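# Copy the reference drawing onto the paper pad with markers

## Task

Using the markers, reproduce the reference image called 'drawing' on the paper pad. The image represents the entire sheet, and its upper edge matches the pad's long side farthest from the robot. The scrap strip next to the pad can be used freely and is not assessed. Throughout the episode, the right hand's thumb_ipl goal is capped at +82.3 degrees (its mechanical stop is +108); anything beyond that is treated as +82.3, and hand_goal reports that value.

## Robot and tools

Robot: two UR-type arms. left_arm carries a left hand and right_arm a right hand, which is its mirror image. Each hand has 16 motors: index, middle and ring fingers, each with _mcp, _abd, _pip, _dip, plus thumb_cmc, thumb_axl, thumb_mcp, thumb_ipl. Calibrated base origins in the scene frame: left_arm (+0.029, +0.340, +0.013) m; right_arm (+0.031, -0.403, +0.013) m.

Scene frame: origin on the table surface, halfway between the nominal bases. +z is up, +x points out over the table, and left_arm is on the +y side. Image left and right do not follow the arm names. Reported positions (metres), quaternions (wxyz) and velocities are in this frame, and can be off by a few centimetres at long reach.

Hand point axes (right hand): +z runs along the straight fingers toward the tips; +x crosses the palm away from the thumb; +y points out of the palm face. Straight fingertips end about 0.139 m beyond z = -0.017 m. On the left hand, +x points toward the thumb. A mast on the palm side of the wrist can collide with things.

ROW layout (48 numbers, each in [-1, 1]), always for both arms:
1. left_arm dx, dy, dz, rx, ry, rz.
2. The 16 left hand motors in the order above.
3. Left current_limit, then left speed.
4. The same 24 numbers for right_arm and the right hand.

Pose numbers are offsets, not poses. They are measured from the arm's Hand target as it stood when the action or move began, along that Hand target's own axes. 1.0 equals 0.6 m of travel or 180 degrees. rx, ry, rz form a single rotation vector. Each row of an action counts from that same start, so sending the same offset again moves the arm further. Six zeros mean 'stay at the current Hand target'. The controller clips orientation commands to within 32 degrees of the measured orientation.

Hand numbers: each motor value maps linearly between that hinge's two stops; the open hand is listed in the spec. You can instead use grasp form: put a, b, c, d in the first four hand slots and exactly 0 in the other twelve. The four controls are:
- a curls the index and middle fingers.
- b bends all three fingers at the knuckle.
- c swings the thumb in front of the palm.
- d curls the ring finger.
All four at 0 gives the open hand. To hold a hand unchanged, send back its hand_goal, hand_current_limit and hand_speed, because a 0 is read as a target. current_limit runs from -1 (about 11 mA floor) to +1 (550 mA); it starts at +0.4. speed sets motor speed as (speed+1)/2 of 8.5 rad/s; it starts at -0.6.

Tools:
- execute_actions(actions, cameras). actions is a list of actions. Each action holds up to 15 rows of 48 numbers at 1/30 s per step; if fewer rows are given, the last one is held. An empty list returns the state plus images.
- move(target, speed, blend, stop_force, zero, blocking, cameras). target is one 48-number row, or a list of up to 15 rows; every row is an offset from the same starting Hand targets. The hand moves in a straight path. speed is in m/s (0.002 to 3.6, default 0.25); rotation is limited to twice that value in rad/s. blend is a corner radius in m. stop_force (3 to 120 N, one value for both arms) ends an arm's path when the wrist sensor feels that much push; zero (default true) re-zeroes the sensor first. Leave stop_force out when backing away from a contact. blocking=false returns early and cannot be combined with stop_force. The whole move is capped at 10 s.
- wait(seconds 0 to 10, cameras).
- stop(cameras) brakes a running move.
- zoom_image(camera, region [x0,y0,x1,y1], at most 504 by 504 px) zooms the newest image from cam_high, cam_low, cam_above, cam_left_wrist or cam_right_wrist.
- show_instructions() re-displays the reference image.
- zero_wrist_force(arm) re-zeroes the force sensor.
- read_manual(section) returns the licence text only.
- finished_scene(scene=1) ends the scene; it is final.

Results:
- Hand target is the last commanded pose, and the base for the next offsets.
- end_effector_position is the actual hand point; it often stops a bit short, and the remaining gap must be sent as a further offset.
- hand_goal, hand_measured, hand_current_ma: one value per motor, in motor order.
- hand_state per motor: moving, goal, blocked or overload.
- Wrist force/torque are in the end effector's own axes.
- Joint torques include the arm's weight.
- The move: line reports how the move ended (done, off_target, moving, held, fault) and any limits (paced, held).

What to avoid:
- Dropping markers or knocking anything off the table, which fails the task.
- Striking fixed objects; pressing past a firm contact. The arms are stiff, and a net force around 150 N or a joint torque limit (wrist joints 24.9 N m) stops the arm for 10 s.
- Arm-to-arm contact; one hand gripping the other's fingers also counts.
- Holding motors at 495 mA or more for 5 s, which shuts them down.
- Hot arm motors: at 85 °C the arm brakes.
- Passing close to an arm's own base.

For drawing, approach the paper slowly with a small stop_force. After a HAND FAULT line, the remaining robot calls in that reply are not run.

Each tool is called as a command line: name --argument value for each argument, lists and objects as JSON in quotes; but a table of rows of numbers goes row by row, as --pt "numbers of a row", without its own name.

Reference images:

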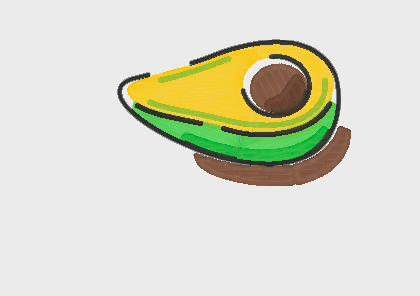

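## Session

execute_actions --actions '[]' --cameras '["all"]'

show_instructions

Scene clock: 0.00 s.
left_arm: end_effector_position=(+0.3485, +0.2625, +0.1693) hand_goal=(+0.754, +0.000, +0.576, +0.696, +0.754, +0.000, +0.576, +0.696, +0.754, +0.000, +0.576, +0.696, +0.714, +0.678, +0.226, +0.168) hand_measured=(+0.754, +0.000, +0.576, +0.696, +0.754, +0.000, +0.576, +0.696, +0.754, +0.000, +0.576, +0.696, +0.714, +0.678, +0.226, +0.168) hand_current_ma=(+0, +0, +0, +0, +0, +0, +0, +0, +0, +0, +0, +0, +0, +0, +0, +0) hand_state=(goal, goal, goal, goal, goal, goal, goal, goal, goal, goal, goal, goal, goal, goal, goal, goal) hand_current_limit=0.40 hand_speed=-0.60 end_effector_quat_wxyz=(-0.054, +0.786, +0.603, -0.129) | right_arm: end_effector_position=(+0.9179, -0.7070, +0.2115) hand_goal=(+0.754, +0.000, +0.576, +0.696, +0.754, +0.000, +0.576, +0.696, +0.754, +0.000, +0.576, +0.696, +0.714, +0.678, +0.226, +0.168) hand_measured=(+0.754, +0.000, +0.576, +0.696, +0.754, +0.000, +0.576, +0.696, +0.754, +0.000, +0.576, +0.696, +0.714, +0.678, +0.226, +0.168) hand_current_ma=(+0, +0, +0, +0, +0, +0, +0, +0, +0, +0, +0, +0, +0, +0, +0, +0) hand_state=(goal, goal, goal, goal, goal, goal, goal, goal, goal, goal, goal, goal, goal, goal, goal, goal) hand_current_limit=0.40 hand_speed=-0.60 end_effector_quat_wxyz=(+0.207, +0.948, +0.130, +0.204)
Joint positions: left_arm=[3.396 -1.075 -2.346 -1.572 1.571 0.517] | right_arm=[-0.386 -0.66 0.964 -2.441 -1.741 0.903]
Joint velocities: within noise
Joint torques (N m): no reading
Motor temperatures (°C): left_arm=[31 32 31 37 39 42] | right_arm=[35 36 30 34 42 38]
Wrist force (N): no reading
Wrist torque (N m): no reading
Wrist force, peak (N): no reading
Hand target: left_arm +0.3485, +0.2625, +0.1693; -0.054, +0.786, +0.603, -0.129 | right_arm +0.9179, -0.7070, +0.2115; +0.207, +0.948, +0.130, +0.204

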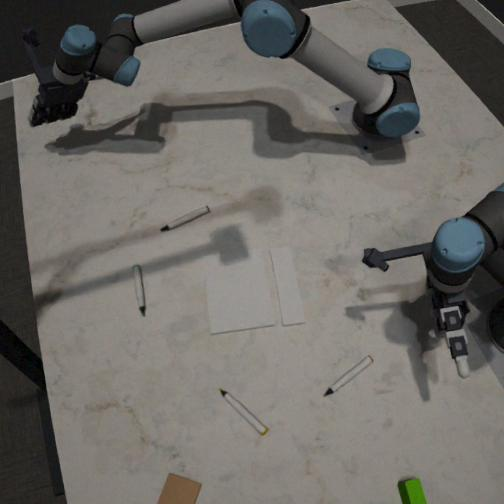

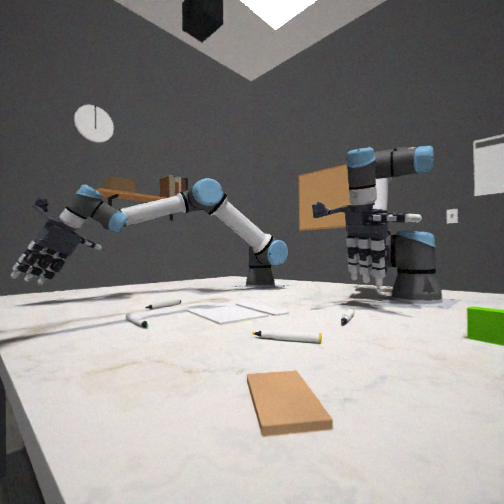

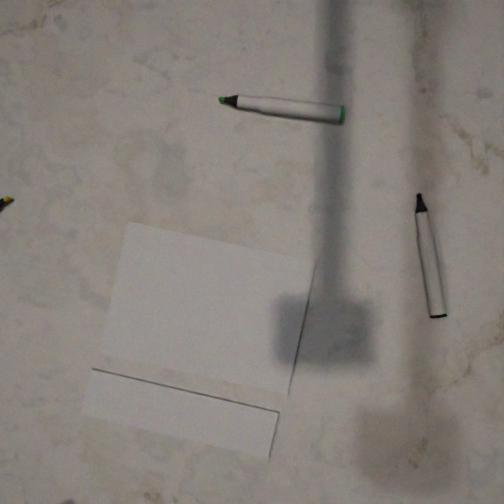

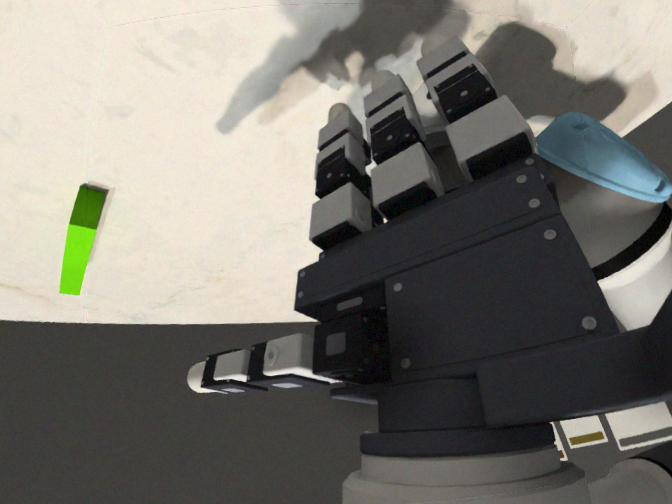

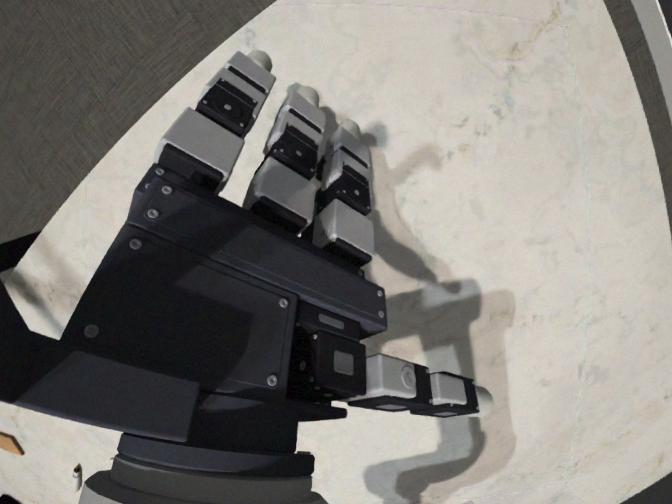

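Reference images for this scene: drawing.

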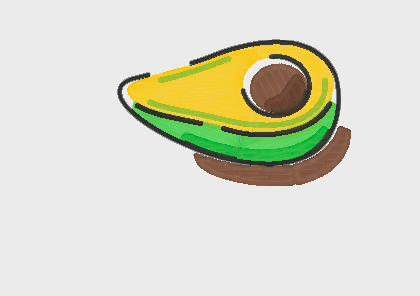

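zoom_image --camera "cam_above" --region '[0, 0, 504, 504]'

zoom_image --camera "cam_high" --region '[100, 180, 400, 480]'

zoom_image --camera "cam_high" --region '[180, 340, 400, 460]'

Scaled by 1.000.

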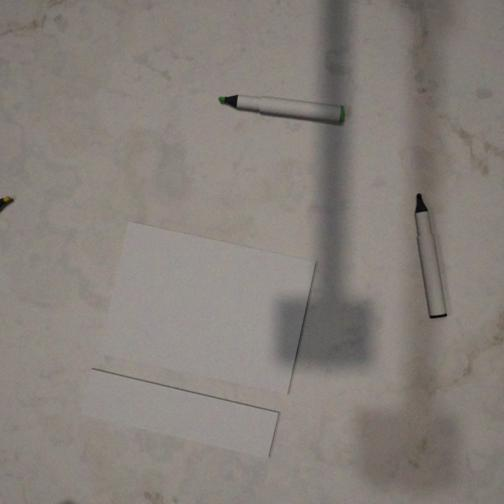

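Scaled by 1.680 from the camera's 504x504 image, which has a finer 720x720 frame.

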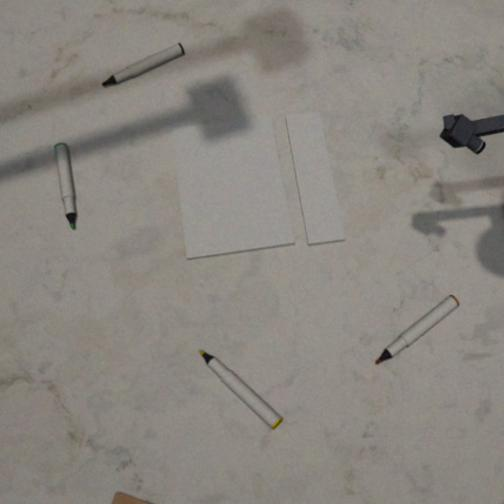

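Scaled by 2.291 from the camera's 504x504 image, which has a finer 720x720 frame.

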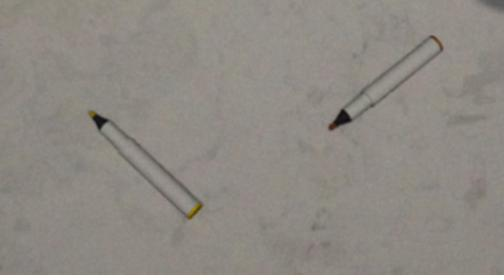

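move --pt "0 0 0 0 0 0 0 0 0 0 0 0 0 0 0 0 0 0 0 0 0 0 0.4 -0.6 0.2468 -0.9642 -0.4352 0.233 0.171 0.644 0.479 0 -0.299 0.188 0.479 0 -0.299 0.188 0.754 0 0.576 0.696 -0.66 0.677 0.225 0.059 0.4 -0.6" --speed 0.4 --cameras '["all"]'

Scene clock: 314.00 s.
left_arm: end_effector_position=(+0.3485, +0.2625, +0.1693) hand_goal=(+0.750, +0.000, +0.580, +0.700, +0.750, +0.000, +0.580, +0.700, +0.750, +0.000, +0.580, +0.700, +0.710, +0.680, +0.230, +0.170) hand_measured=(+0.750, +0.000, +0.576, +0.698, +0.750, +0.000, +0.576, +0.698, +0.750, +0.000, +0.576, +0.698, +0.710, +0.678, +0.224, +0.168) hand_current_ma=(-3, +0, -10, -7, -3, +0, -10, -8, -2, +0, -9, -9, +1, -7, -26, -9) hand_state=(goal, goal, goal, goal, goal, goal, goal, goal, goal, goal, goal, goal, goal, goal, goal, goal) hand_current_limit=0.40 hand_speed=-0.60 end_effector_quat_wxyz=(-0.054, +0.786, +0.603, -0.129) | right_arm: end_effector_position=(+0.8400, -0.0600, +0.2207) hand_goal=(+0.480, +0.000, -0.298, +0.188, +0.480, +0.000, -0.298, +0.188, +0.754, +0.000, +0.576, +0.696, -0.660, +0.678, +0.226, +0.060) hand_measured=(+0.476, +0.000, -0.294, +0.192, +0.476, +0.000, -0.294, +0.190, +0.746, +0.000, +0.576, +0.696, -0.656, +0.678, +0.224, +0.062) hand_current_ma=(-5, +0, +4, +3, -4, +0, +4, +3, -14, +0, +0, +0, +5, -1, -2, +1) hand_state=(goal, goal, goal, goal, goal, goal, goal, goal, goal, goal, goal, goal, goal, goal, goal, goal) hand_current_limit=0.40 hand_speed=-0.60 end_effector_quat_wxyz=(+0.383, -0.546, +0.611, -0.427)
Joint positions: left_arm=[3.396 -1.075 -2.346 -1.572 1.571 0.517] | right_arm=[0.273 -0.753 1.227 -3.235 -1.968 3.298]
Joint torques (N m): left_arm=[1.66 1.27 21.59 2.17 0 0.01] | right_arm=[7.08 -40 -28.02 -3.24 -1.53 2.19]
Wrist force (N): left_arm=[0.0 0.2 -0.1] | right_arm=[1.0 1.7 -1.2]
Wrist torque (N m): left_arm=[0.04 -0.01 0.00] | right_arm=[0.08 -0.01 -0.03]
Wrist force, peak (N): left_arm=[0.0 0.4 0.2] | right_arm=[0.0 1.9 -1.9]
Hand target: left_arm +0.3485, +0.2625, +0.1693; -0.054, +0.786, +0.603, -0.129 | right_arm +0.8400, -0.0600, +0.2207; +0.383, -0.546, +0.611, -0.427
Off the commanded pose: left_arm 0.000 m, 0 deg | right_arm 0.000 m, 0 deg.
move: done

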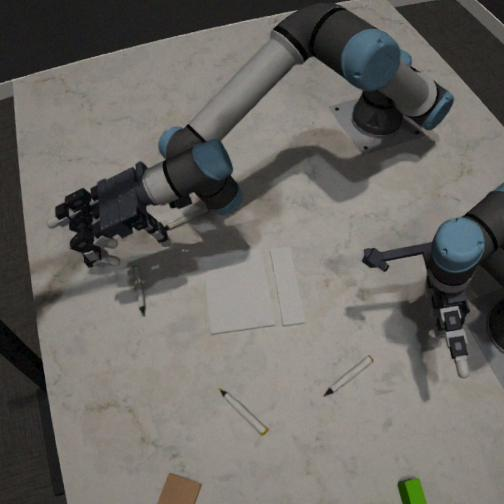

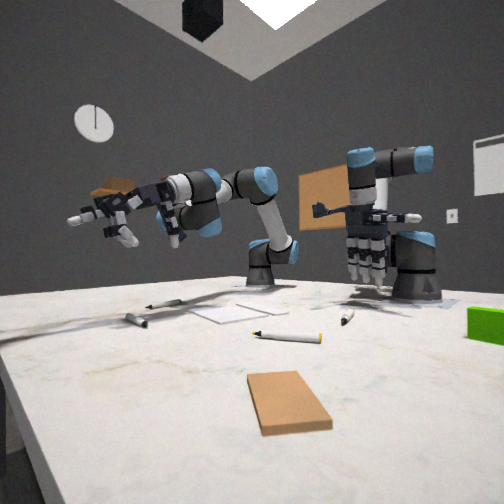

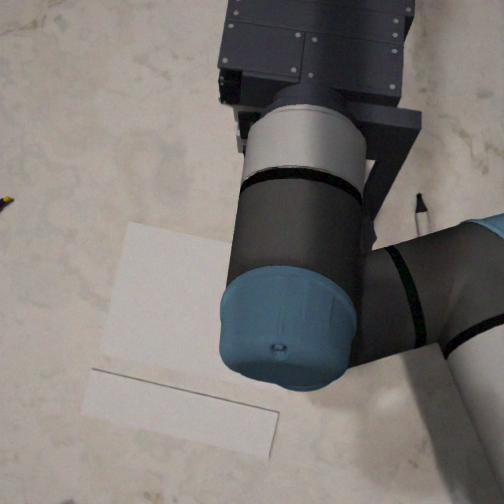

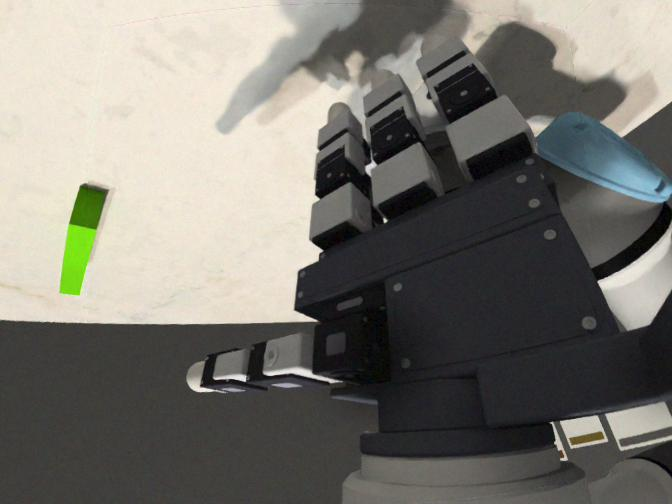

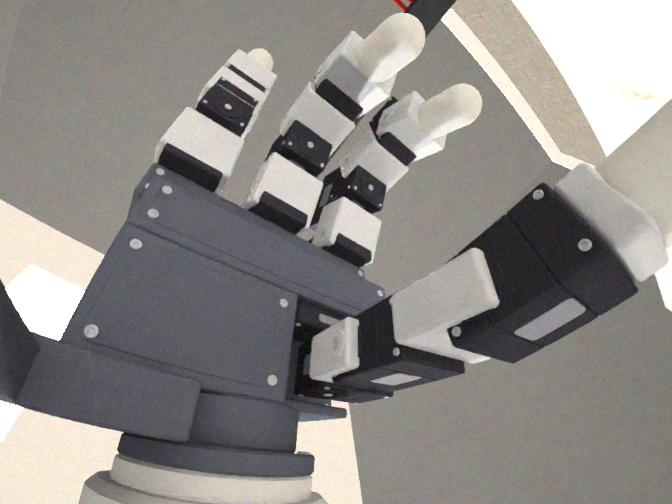

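zoom_image --camera "cam_high" --region '[30, 120, 280, 340]'

zoom_image --camera "cam_low" --region '[40, 120, 340, 360]'

Scaled by 2.016 from the camera's 504x504 image, which has a finer 720x720 frame.

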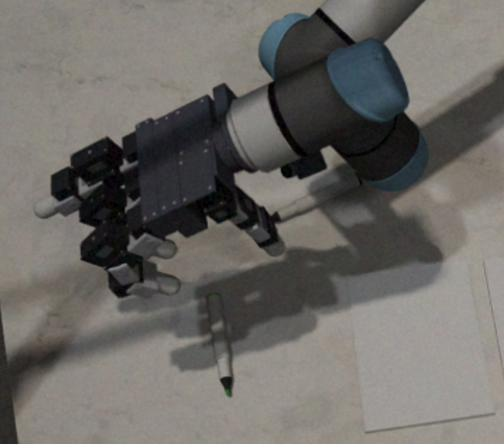

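Scaled by 1.680 from the camera's 504x504 image, which has a finer 720x720 frame.

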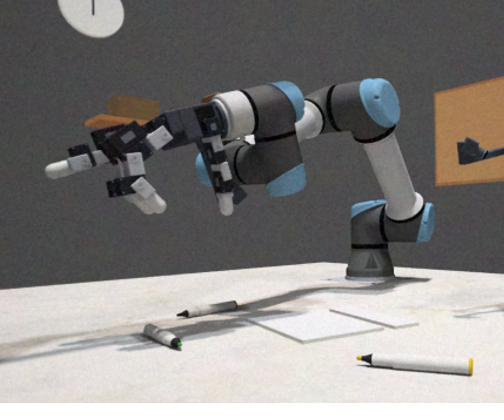

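move --pt "0 0 0 0 0 0 0 0 0 0 0 0 0 0 0 0 0 0 0 0 0 0 0.4 -0.6 0 0.188 0.0684 0 0 0 0.479 0 -0.299 0.188 0.479 0 -0.299 0.188 0.754 0 0.576 0.696 -0.66 0.677 0.225 0.059 0.4 -0.6" --speed 0.2 --cameras '["cam_high","cam_low","cam_above","cam_right_wrist"]'

zoom_image --camera "cam_high" --region '[30, 120, 280, 340]'

zoom_image --camera "cam_low" --region '[40, 120, 340, 360]'

Scene clock: 362.53 s.
left_arm: end_effector_position=(+0.3485, +0.2625, +0.1693) hand_goal=(+0.750, +0.000, +0.580, +0.700, +0.750, +0.000, +0.580, +0.700, +0.750, +0.000, +0.580, +0.700, +0.710, +0.680, +0.230, +0.170) hand_measured=(+0.750, +0.000, +0.576, +0.698, +0.750, +0.000, +0.576, +0.698, +0.750, +0.000, +0.576, +0.698, +0.710, +0.678, +0.224, +0.168) hand_current_ma=(-3, +0, -10, -7, -3, +0, -10, -8, -2, +0, -9, -9, +1, -7, -26, -9) hand_state=(goal, goal, goal, goal, goal, goal, goal, goal, goal, goal, goal, goal, goal, goal, goal, goal) hand_current_limit=0.40 hand_speed=-0.60 end_effector_quat_wxyz=(-0.054, +0.786, +0.603, -0.129) | right_arm: end_effector_position=(+0.8399, -0.0597, +0.1008) hand_goal=(+0.480, +0.000, -0.298, +0.188, +0.480, +0.000, -0.298, +0.188, +0.754, +0.000, +0.576, +0.696, -0.660, +0.678, +0.226, +0.060) hand_measured=(+0.476, +0.000, -0.294, +0.192, +0.476, +0.000, -0.294, +0.190, +0.744, +0.000, +0.576, +0.696, -0.656, +0.678, +0.224, +0.062) hand_current_ma=(-6, +0, +4, +3, -5, +0, +4, +3, -16, +0, +0, +0, +5, -1, -2, +1) hand_state=(goal, goal, goal, goal, goal, goal, goal, goal, goal, goal, goal, goal, goal, goal, goal, goal) hand_current_limit=0.40 hand_speed=-0.60 end_effector_quat_wxyz=(+0.383, -0.545, +0.611, -0.427)
Joint positions: left_arm=[3.396 -1.075 -2.346 -1.572 1.571 0.517] | right_arm=[0.273 -0.591 1.266 -3.436 -1.968 3.298]
Joint torques (N m): left_arm=[1.64 1.45 21.6 2.37 0.01 0.12] | right_arm=[7.45 -42.98 -23.38 -4.28 -1.79 -1.07]
Wrist force (N): left_arm=[0.1 0.2 -0.1] | right_arm=[1.1 1.8 -1.1]
Wrist torque (N m): left_arm=[0.05 -0.01 0.00] | right_arm=[0.10 -0.01 -0.01]
Wrist force, peak (N): left_arm=[0.1 0.4 -0.2] | right_arm=[1.6 3.4 -0.8]
Hand target: left_arm +0.3485, +0.2625, +0.1693; -0.054, +0.786, +0.603, -0.129 | right_arm +0.8399, -0.0597, +0.1007; +0.383, -0.546, +0.611, -0.427
Off the commanded pose: left_arm 0.000 m, 0 deg | right_arm 0.000 m, 0 deg.
move: done
Images, in order (width x height): cam_high 504x504, cam_low 504x504, cam_above 504x504, cam_right_wrist 672x504.

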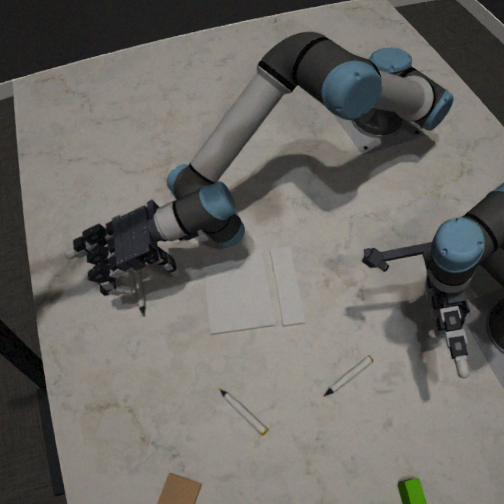

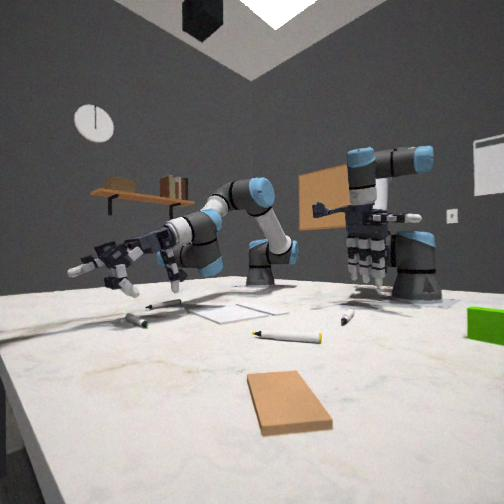

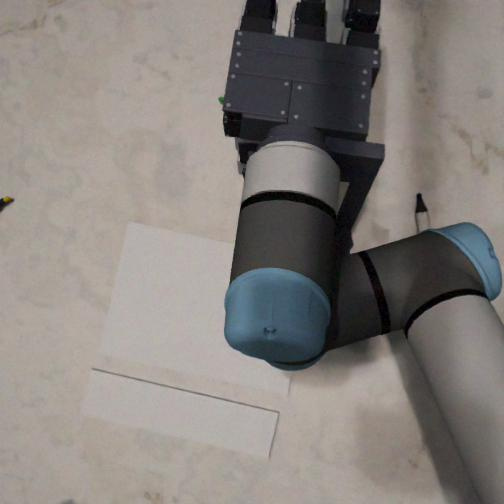

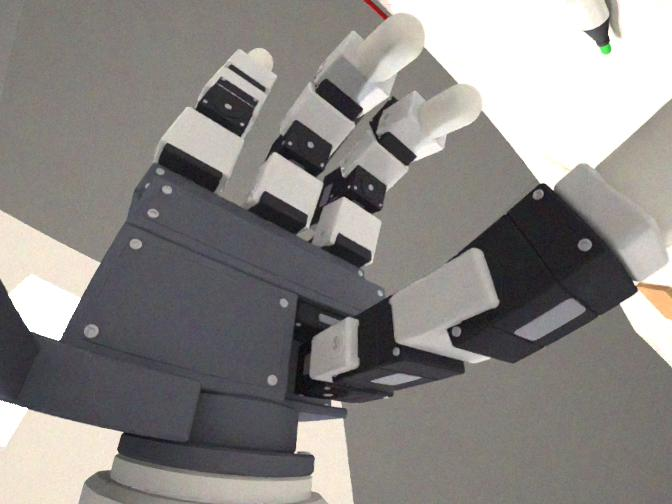

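Scaled by 2.016 from the camera's 504x504 image, which has a finer 720x720 frame.

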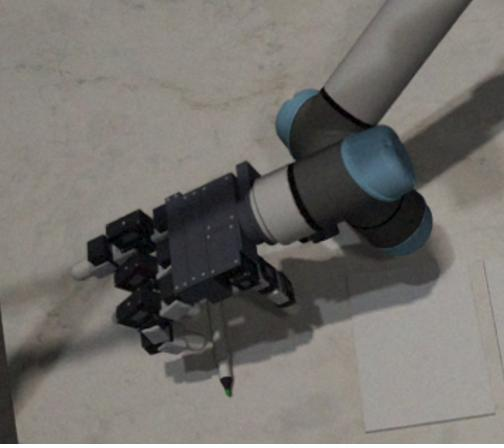

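Scaled by 1.680 from the camera's 504x504 image, which has a finer 720x720 frame.

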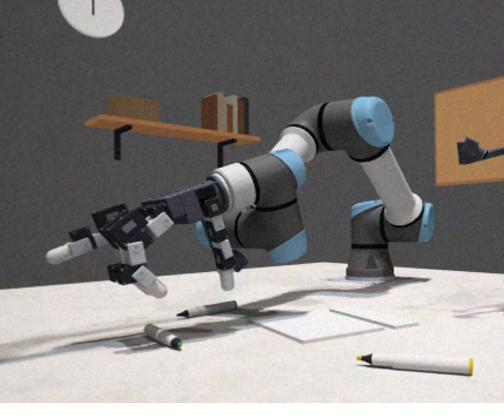

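zoom_image --camera "cam_high" --region '[60, 220, 190, 330]'

zoom_image --camera "cam_low" --region '[60, 230, 200, 340]'

Scaled by 3.877 from the camera's 504x504 image, which has a finer 720x720 frame.

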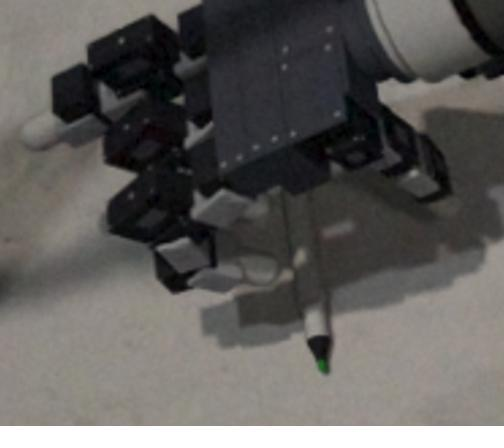

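Scaled by 3.600 from the camera's 504x504 image, which has a finer 720x720 frame.

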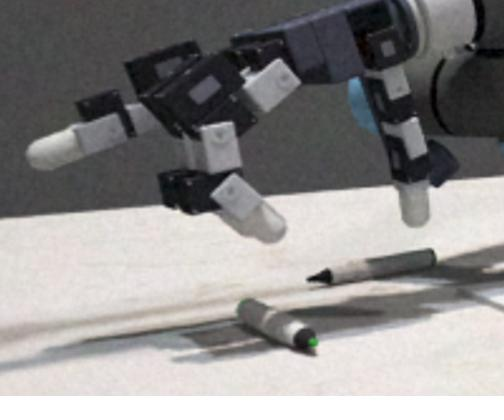

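move --pt "0 0 0 0 0 0 0 0 0 0 0 0 0 0 0 0 0 0 0 0 0 0 0.4 -0.6 0.0187 0.0378 0.091 0 0 0 0.479 0 -0.299 0.188 0.479 0 -0.299 0.188 0.754 0 0.576 0.696 -0.66 0.677 0.225 0.059 0.4 -0.6" --speed 0.15 --cameras '["cam_high","cam_low","cam_above","cam_right_wrist"]'

zoom_image --camera "cam_high" --region '[60, 220, 190, 330]'

zoom_image --camera "cam_low" --region '[60, 230, 200, 340]'

Scene clock: 438.40 s.
left_arm: end_effector_position=(+0.3485, +0.2625, +0.1693) hand_goal=(+0.750, +0.000, +0.580, +0.700, +0.750, +0.000, +0.580, +0.700, +0.750, +0.000, +0.580, +0.700, +0.710, +0.680, +0.230, +0.170) hand_measured=(+0.750, +0.000, +0.576, +0.698, +0.750, +0.000, +0.576, +0.698, +0.750, +0.000, +0.576, +0.698, +0.710, +0.678, +0.224, +0.168) hand_current_ma=(-3, +0, -10, -7, -3, +0, -10, -8, -2, +0, -9, -9, +1, -7, -26, -9) hand_state=(goal, goal, goal, goal, goal, goal, goal, goal, goal, goal, goal, goal, goal, goal, goal, goal) hand_current_limit=0.40 hand_speed=-0.60 end_effector_quat_wxyz=(-0.054, +0.786, +0.603, -0.129) | right_arm: end_effector_position=(+0.8819, -0.0756, +0.0607) hand_goal=(+0.480, +0.000, -0.298, +0.188, +0.480, +0.000, -0.298, +0.188, +0.754, +0.000, +0.576, +0.696, -0.660, +0.678, +0.226, +0.060) hand_measured=(+0.476, +0.000, -0.294, +0.192, +0.476, +0.000, -0.294, +0.190, +0.744, +0.000, +0.576, +0.696, -0.656, +0.678, +0.224, +0.062) hand_current_ma=(-6, +0, +4, +3, -5, +0, +4, +3, -16, +0, +0, +0, +4, -1, -2, +1) hand_state=(goal, goal, goal, goal, goal, goal, goal, goal, goal, goal, goal, goal, goal, goal, goal, goal) hand_current_limit=0.40 hand_speed=-0.60 end_effector_quat_wxyz=(+0.383, -0.545, +0.611, -0.427)
Joint positions: left_arm=[3.396 -1.075 -2.346 -1.572 1.571 0.517] | right_arm=[0.235 -0.466 1.124 -3.424 -1.933 3.283]
Joint torques (N m): left_arm=[2.19 1.08 21.47 2.34 -0.01 0.13] | right_arm=[-5.75 -45.4 -24.65 0.36 1.33 -1.34]
Wrist force (N): left_arm=[0.1 0.1 0.1] | right_arm=[0.5 1.8 -1.2]
Wrist torque (N m): left_arm=[0.02 -0.02 0.01] | right_arm=[0.09 0.07 0.08]
Wrist force, peak (N): left_arm=[0.2 0.4 -0.2] | right_arm=[1.7 2.2 -1.1]
Hand target: left_arm +0.3485, +0.2625, +0.1693; -0.054, +0.786, +0.603, -0.129 | right_arm +0.8819, -0.0756, +0.0606; +0.383, -0.546, +0.611, -0.427
Off the commanded pose: left_arm 0.000 m, 0 deg | right_arm 0.000 m, 0 deg.
move: done
Images, in order (width x height): cam_high 504x504, cam_low 504x504, cam_above 504x504, cam_right_wrist 672x504.

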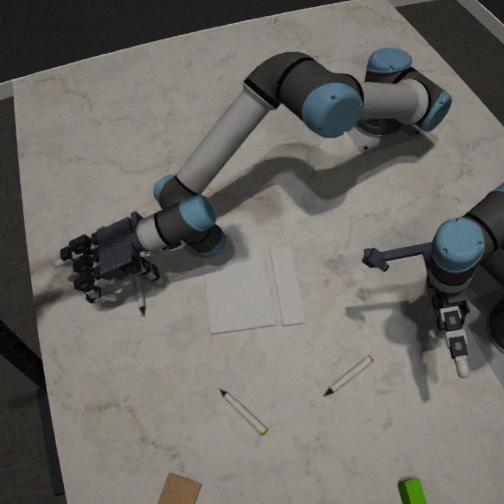

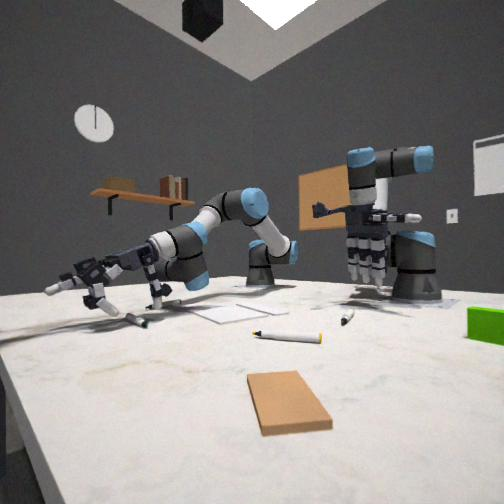

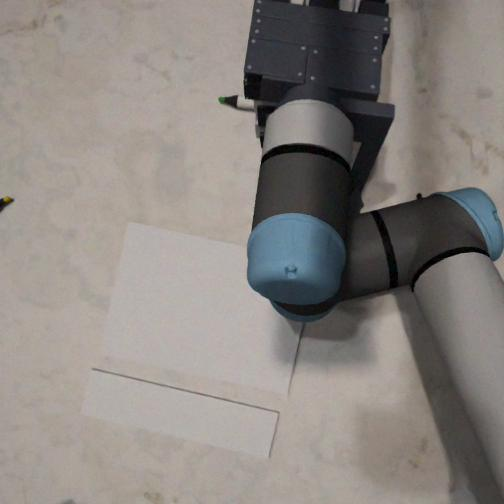

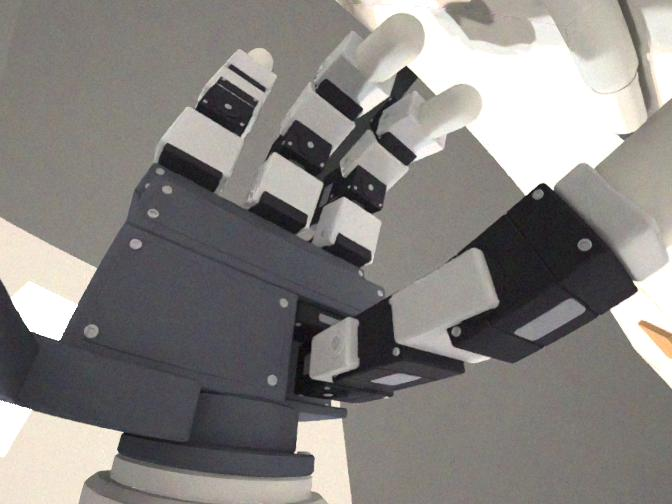

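Scaled by 3.877 from the camera's 504x504 image, which has a finer 720x720 frame.

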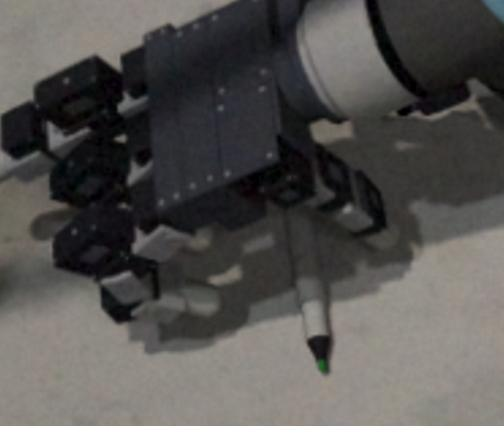

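Scaled by 3.600 from the camera's 504x504 image, which has a finer 720x720 frame.

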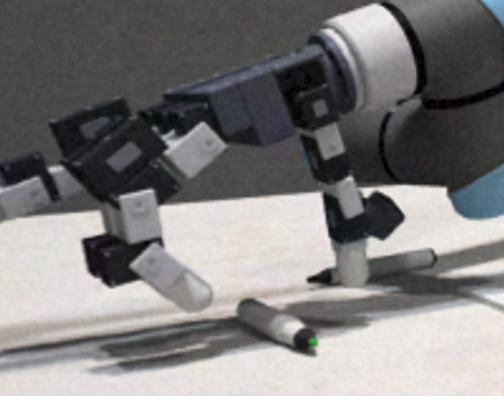

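move --pt "0 0 0 0 0 0 0 0 0 0 0 0 0 0 0 0 0 0 0 0 0 0 0.4 -0.6 0 0.0485 0.0177 0 0 0 0.479 0 -0.299 0.188 0.479 0 -0.299 0.188 0.754 0 0.576 0.696 -0.66 0.677 0.225 0.059 0.4 -0.6" --speed 0.02 --stop_force 3 --cameras '["cam_low","cam_right_wrist"]'

zoom_image --camera "cam_low" --region '[80, 250, 180, 340]'

Scene clock: 460.30 s.
left_arm: end_effector_position=(+0.3485, +0.2625, +0.1693) hand_goal=(+0.750, +0.000, +0.580, +0.700, +0.750, +0.000, +0.580, +0.700, +0.750, +0.000, +0.580, +0.700, +0.710, +0.680, +0.230, +0.170) hand_measured=(+0.750, +0.000, +0.576, +0.698, +0.750, +0.000, +0.576, +0.698, +0.750, +0.000, +0.576, +0.698, +0.710, +0.678, +0.224, +0.168) hand_current_ma=(-3, +0, -10, -7, -3, +0, -10, -8, -2, +0, -9, -9, +1, -7, -26, -9) hand_state=(goal, goal, goal, goal, goal, goal, goal, goal, goal, goal, goal, goal, goal, goal, goal, goal) hand_current_limit=0.40 hand_speed=-0.60 end_effector_quat_wxyz=(-0.054, +0.786, +0.603, -0.129) | right_arm: end_effector_position=(+0.8819, -0.0756, +0.0324) hand_goal=(+0.480, +0.000, -0.298, +0.188, +0.480, +0.000, -0.298, +0.188, +0.754, +0.000, +0.576, +0.696, -0.660, +0.678, +0.226, +0.060) hand_measured=(+0.476, +0.000, -0.294, +0.192, +0.476, +0.000, -0.294, +0.190, +0.744, +0.000, +0.576, +0.696, -0.656, +0.678, +0.226, +0.058) hand_current_ma=(-6, +0, +4, +3, -5, +0, +4, +3, -16, +0, +0, +0, +4, -1, +1, -3) hand_state=(goal, goal, goal, goal, goal, goal, goal, goal, goal, goal, goal, goal, goal, goal, goal, goal) hand_current_limit=0.40 hand_speed=-0.60 end_effector_quat_wxyz=(+0.383, -0.546, +0.611, -0.427)
Joint positions: left_arm=[3.396 -1.075 -2.346 -1.572 1.571 0.517] | right_arm=[0.235 -0.42 1.112 -3.458 -1.933 3.283]
Joint torques (N m): left_arm=[2.02 1.03 22 2.48 -0.04 0.17] | right_arm=[3.49 -69.2 -10.41 0.47 -1.22 0.58]
Wrist force (N): left_arm=[0.0 0.0 0.0] | right_arm=[0.9 0.2 -1.8]
Wrist torque (N m): left_arm=[0.01 -0.01 0.00] | right_arm=[-0.01 0.02 0.15]
Wrist force, peak (N): left_arm=[0.1 0.4 -0.2] | right_arm=[0.1 -8.0 -2.6]
Hand target: left_arm +0.3485, +0.2625, +0.1693; -0.054, +0.786, +0.603, -0.129 | right_arm +0.8819, -0.0756, +0.0325; +0.383, -0.546, +0.611, -0.427 (not the last commanded pose)
Off the commanded pose: left_arm 0.000 m, 0 deg | right_arm 0.003 m, 0 deg.
move: contact (right_arm)
Images, in order (width x height): cam_low 504x504, cam_right_wrist 672x504.

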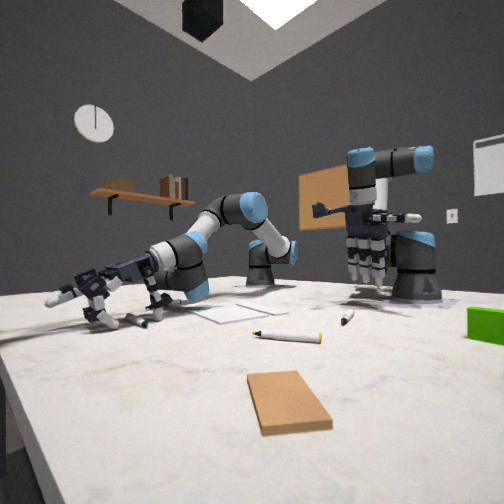

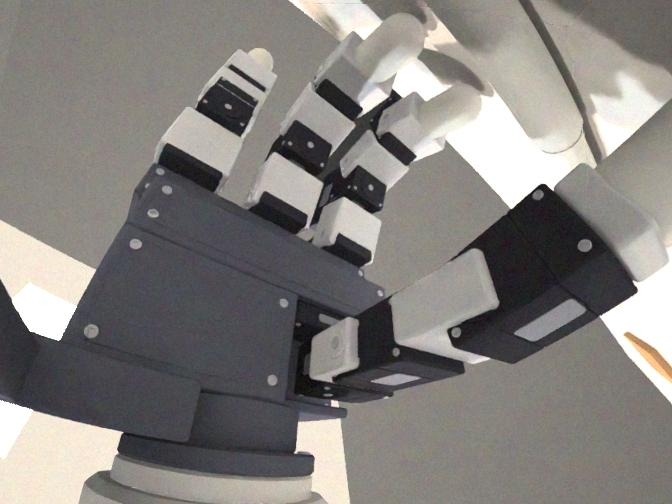

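Scaled by 5.040 from the camera's 504x504 image, which has a finer 720x720 frame.

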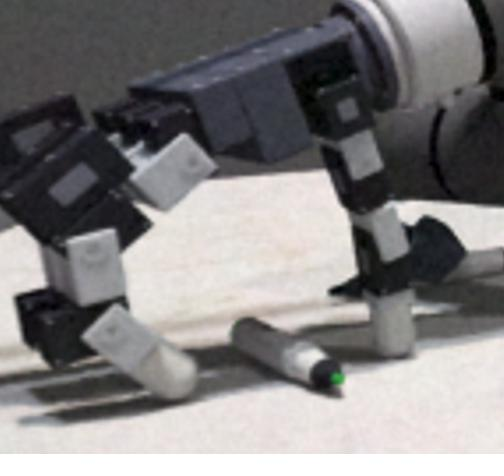

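move --pt "0 0 0 0 0 0 0 0 0 0 0 0 0 0 0 0 0 0 0 0 0 0 0.4 -0.6 0 -0.0064 -0.0023 0 0 0 0.479 0 -0.299 0.188 0.479 0 -0.299 0.188 0.754 0 0.576 0.696 -0.66 0.677 0.225 0.059 0.4 -0.6" --speed 0.02

move --pt "0 0 0 0 0 0 0 0 0 0 0 0 0 0 0 0 0 0 0 0 0 0 0.4 -0.6 0 0 0 0 0 0 0.137 0 -0.153 0.217 0.137 0 -0.153 0.217 0.754 0 0.576 0.696 -0.66 0.677 0.135 -0.049 0.2 -0.9" --speed 0.02 --cameras '["cam_low","cam_right_wrist"]'

zoom_image --camera "cam_low" --region '[80, 250, 180, 340]'

Scene clock: 490.73 s.
left_arm: end_effector_position=(+0.3485, +0.2625, +0.1693) hand_goal=(+0.750, +0.000, +0.580, +0.700, +0.750, +0.000, +0.580, +0.700, +0.750, +0.000, +0.580, +0.700, +0.710, +0.680, +0.230, +0.170) hand_measured=(+0.750, +0.000, +0.576, +0.698, +0.750, +0.000, +0.576, +0.698, +0.750, +0.000, +0.576, +0.698, +0.710, +0.678, +0.224, +0.168) hand_current_ma=(-3, +0, -10, -7, -3, +0, -10, -8, -2, +0, -9, -9, +1, -7, -26, -9) hand_state=(goal, goal, goal, goal, goal, goal, goal, goal, goal, goal, goal, goal, goal, goal, goal, goal) hand_current_limit=0.40 hand_speed=-0.60 end_effector_quat_wxyz=(-0.054, +0.786, +0.603, -0.129) | right_arm: end_effector_position=(+0.8819, -0.0756, +0.0365) hand_goal=(+0.480, +0.000, -0.298, +0.188, +0.480, +0.000, -0.298, +0.188, +0.754, +0.000, +0.576, +0.696, -0.660, +0.678, +0.226, +0.060) hand_measured=(+0.476, +0.000, -0.294, +0.192, +0.476, +0.000, -0.294, +0.190, +0.744, +0.000, +0.576, +0.696, -0.656, +0.678, +0.226, +0.058) hand_current_ma=(-6, +0, +4, +3, -5, +0, +4, +3, -16, +0, +0, +0, +4, -1, +1, -3) hand_state=(goal, goal, goal, goal, goal, goal, goal, goal, goal, goal, goal, goal, goal, goal, goal, goal) hand_current_limit=0.40 hand_speed=-0.60 end_effector_quat_wxyz=(+0.383, -0.546, +0.611, -0.427)
Joint positions: left_arm=[3.396 -1.075 -2.346 -1.572 1.571 0.517] | right_arm=[0.235 -0.426 1.114 -3.453 -1.933 3.283]
Joint torques (N m): left_arm=[1.85 1.22 22.33 2.52 -0.05 0.26] | right_arm=[-3.69 -69.21 -9.63 0.48 0.44 -1.14]
Wrist force (N): left_arm=[0.1 0.1 0.0] | right_arm=[1.0 1.6 -1.6]
Wrist torque (N m): left_arm=[0.01 -0.01 0.00] | right_arm=[0.09 0.02 0.12]
Wrist force, peak (N): left_arm=[0.2 0.4 0.0] | right_arm=[1.2 2.3 -1.4]
Hand target: left_arm +0.3485, +0.2625, +0.1693; -0.054, +0.786, +0.603, -0.129 | right_arm +0.8819, -0.0756, +0.0365; +0.383, -0.546, +0.611, -0.427
Off the commanded pose: left_arm 0.000 m, 0 deg | right_arm 0.000 m, 0 deg.
move: done

Scene clock: 491.57 s.
left_arm: end_effector_position=(+0.3485, +0.2625, +0.1693) hand_goal=(+0.750, +0.000, +0.580, +0.700, +0.750, +0.000, +0.580, +0.700, +0.750, +0.000, +0.580, +0.700, +0.710, +0.680, +0.230, +0.170) hand_measured=(+0.750, +0.000, +0.576, +0.698, +0.750, +0.000, +0.576, +0.698, +0.750, +0.000, +0.576, +0.698, +0.710, +0.678, +0.224, +0.168) hand_current_ma=(-3, +0, -10, -7, -3, +0, -10, -8, -2, +0, -9, -9, +1, -7, -26, -9) hand_state=(goal, goal, goal, goal, goal, goal, goal, goal, goal, goal, goal, goal, goal, goal, goal, goal) hand_current_limit=0.40 hand_speed=-0.60 end_effector_quat_wxyz=(-0.054, +0.786, +0.603, -0.129) | right_arm: end_effector_position=(+0.8820, -0.0756, +0.0366) hand_goal=(+0.138, +0.000, -0.152, +0.218, +0.138, +0.000, -0.152, +0.218, +0.754, +0.000, +0.576, +0.696, -0.660, +0.678, +0.136, -0.048) hand_measured=(+0.338, +0.000, -0.150, +0.214, +0.338, +0.000, -0.152, +0.214, +0.744, +0.000, +0.576, +0.696, -0.656, +0.678, +0.138, -0.046) hand_current_ma=(+327, +0, +1, -4, +327, +0, +1, -5, -16, +0, +0, +0, +4, -1, +2, +4) hand_state=(blocked, goal, goal, goal, blocked, goal, goal, goal, goal, goal, goal, goal, goal, goal, goal, goal) hand_current_limit=0.20 hand_speed=-0.90 end_effector_quat_wxyz=(+0.383, -0.545, +0.611, -0.427)
Joint positions: left_arm=[3.396 -1.075 -2.346 -1.572 1.571 0.517] | right_arm=[0.235 -0.427 1.114 -3.453 -1.933 3.283]
Joint torques (N m): left_arm=[2.56 1.27 22.42 2.54 -0.06 0.25] | right_arm=[-2.9 -57.63 -10.4 0.47 1.19 -1.16]
Wrist force (N): left_arm=[0.1 0.0 0.0] | right_arm=[1.3 -9.8 0.0]
Wrist torque (N m): left_arm=[0.01 -0.01 0.01] | right_arm=[0.27 -0.03 0.13]
Wrist force, peak (N): left_arm=[0.4 0.3 0.0] | right_arm=[1.3 -9.8 0.0]
Hand target: left_arm +0.3485, +0.2625, +0.1693; -0.054, +0.786, +0.603, -0.129 | right_arm +0.8819, -0.0756, +0.0365; +0.383, -0.546, +0.611, -0.427
Off the commanded pose: left_arm 0.000 m, 0 deg | right_arm 0.000 m, 0 deg.
move: done
Images, in order (width x height): cam_low 504x504, cam_right_wrist 672x504.

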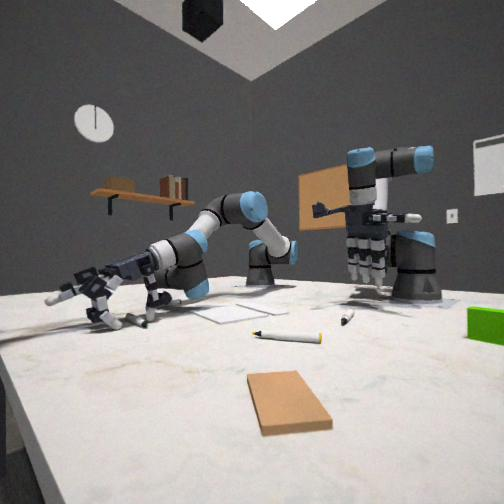

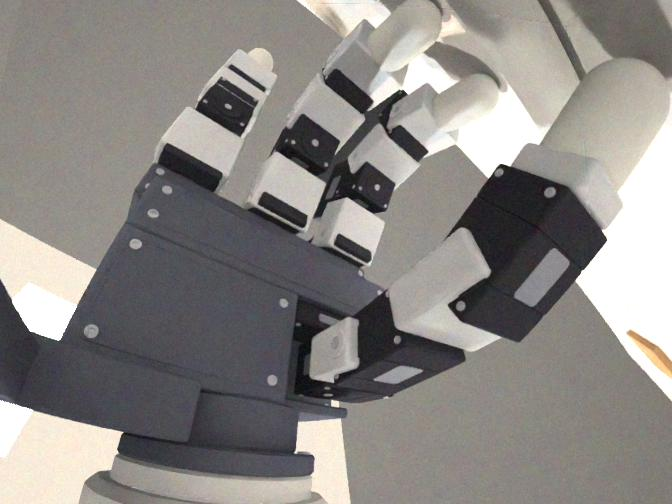

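Scaled by 5.040 from the camera's 504x504 image, which has a finer 720x720 frame.

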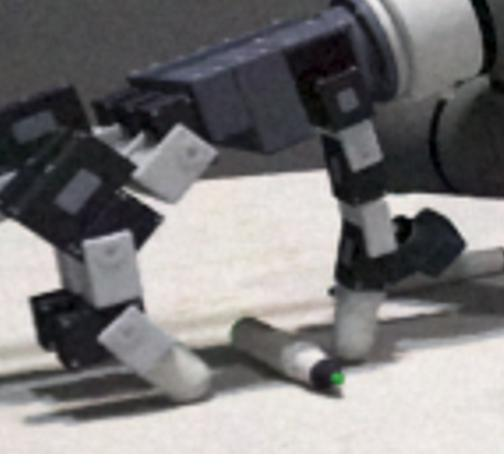

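move --pt "0 0 0 0 0 0 0 0 0 0 0 0 0 0 0 0 0 0 0 0 0 0 0.4 -0.6 0 -0.0125 -0.0046 0 0 0 0.137 0 -0.153 0.217 0.137 0 -0.153 0.217 0.754 0 0.576 0.696 -0.66 0.677 0.135 -0.049 0.2 -0.9" --speed 0.05 --cameras '["cam_low","cam_high"]'

zoom_image --camera "cam_low" --region '[80, 250, 180, 340]'

zoom_image --camera "cam_high" --region '[80, 220, 200, 330]'

Scene clock: 499.77 s.
left_arm: end_effector_position=(+0.3485, +0.2625, +0.1693) hand_goal=(+0.750, +0.000, +0.580, +0.700, +0.750, +0.000, +0.580, +0.700, +0.750, +0.000, +0.580, +0.700, +0.710, +0.680, +0.230, +0.170) hand_measured=(+0.750, +0.000, +0.576, +0.698, +0.750, +0.000, +0.576, +0.698, +0.750, +0.000, +0.576, +0.698, +0.710, +0.678, +0.224, +0.168) hand_current_ma=(-3, +0, -10, -7, -3, +0, -10, -8, -2, +0, -9, -9, +1, -7, -26, -9) hand_state=(goal, goal, goal, goal, goal, goal, goal, goal, goal, goal, goal, goal, goal, goal, goal, goal) hand_current_limit=0.40 hand_speed=-0.60 end_effector_quat_wxyz=(-0.054, +0.786, +0.603, -0.129) | right_arm: end_effector_position=(+0.8819, -0.0756, +0.0444) hand_goal=(+0.138, +0.000, -0.152, +0.218, +0.138, +0.000, -0.152, +0.218, +0.754, +0.000, +0.576, +0.696, -0.660, +0.678, +0.136, -0.048) hand_measured=(+0.138, +0.000, -0.150, +0.216, +0.138, +0.000, -0.152, +0.216, +0.744, +0.000, +0.576, +0.696, -0.656, +0.678, +0.138, -0.046) hand_current_ma=(+0, +0, +1, -2, +0, +0, +1, -2, -16, +0, +0, +0, +4, -1, +2, +3) hand_state=(goal, goal, goal, goal, goal, goal, goal, goal, goal, goal, goal, goal, goal, goal, goal, goal) hand_current_limit=0.20 hand_speed=-0.90 end_effector_quat_wxyz=(+0.383, -0.546, +0.611, -0.427)
Joint positions: left_arm=[3.396 -1.075 -2.346 -1.572 1.571 0.517] | right_arm=[0.235 -0.44 1.117 -3.444 -1.933 3.283]
Joint torques (N m): left_arm=[1.94 1.34 22.43 2.68 -0.17 0.39] | right_arm=[4.73 -70.22 -10.74 0.55 1.3 -1.19]
Wrist force (N): left_arm=[-0.1 0.1 -0.1] | right_arm=[1.0 2.0 -1.5]
Wrist torque (N m): left_arm=[0.03 0.01 -0.01] | right_arm=[0.18 0.03 0.13]
Wrist force, peak (N): left_arm=[0.3 0.3 0.0] | right_arm=[1.4 -10.3 0.2]
Hand target: left_arm +0.3485, +0.2625, +0.1693; -0.054, +0.786, +0.603, -0.129 | right_arm +0.8819, -0.0756, +0.0445; +0.383, -0.546, +0.611, -0.427
Off the commanded pose: left_arm 0.000 m, 0 deg | right_arm 0.000 m, 0 deg.
move: done
Images, in order (width x height): cam_high 504x504, cam_low 504x504.

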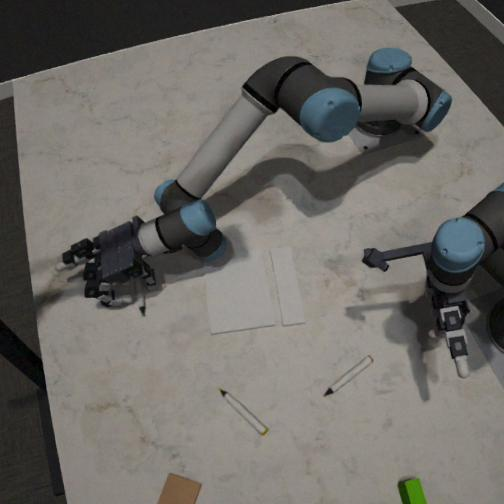

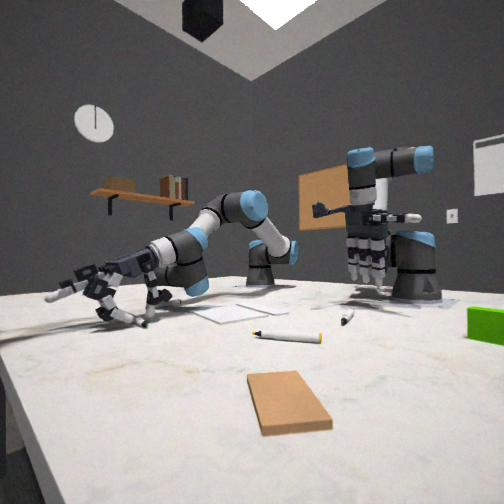

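Scaled by 5.040 from the camera's 504x504 image, which has a finer 720x720 frame.

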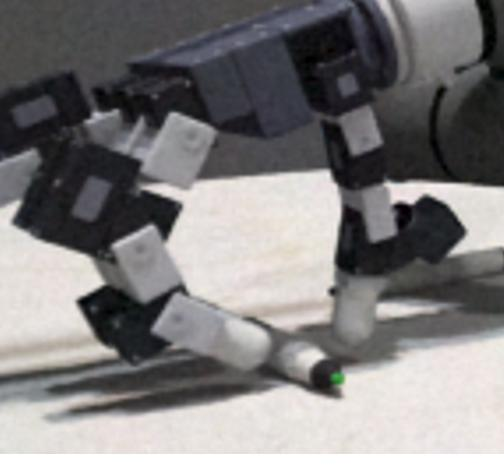

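Scaled by 4.200 from the camera's 504x504 image, which has a finer 720x720 frame.

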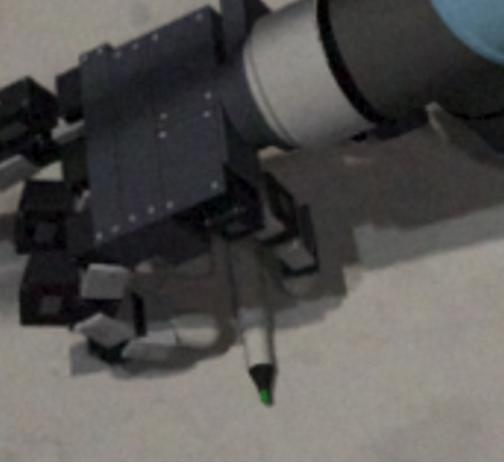

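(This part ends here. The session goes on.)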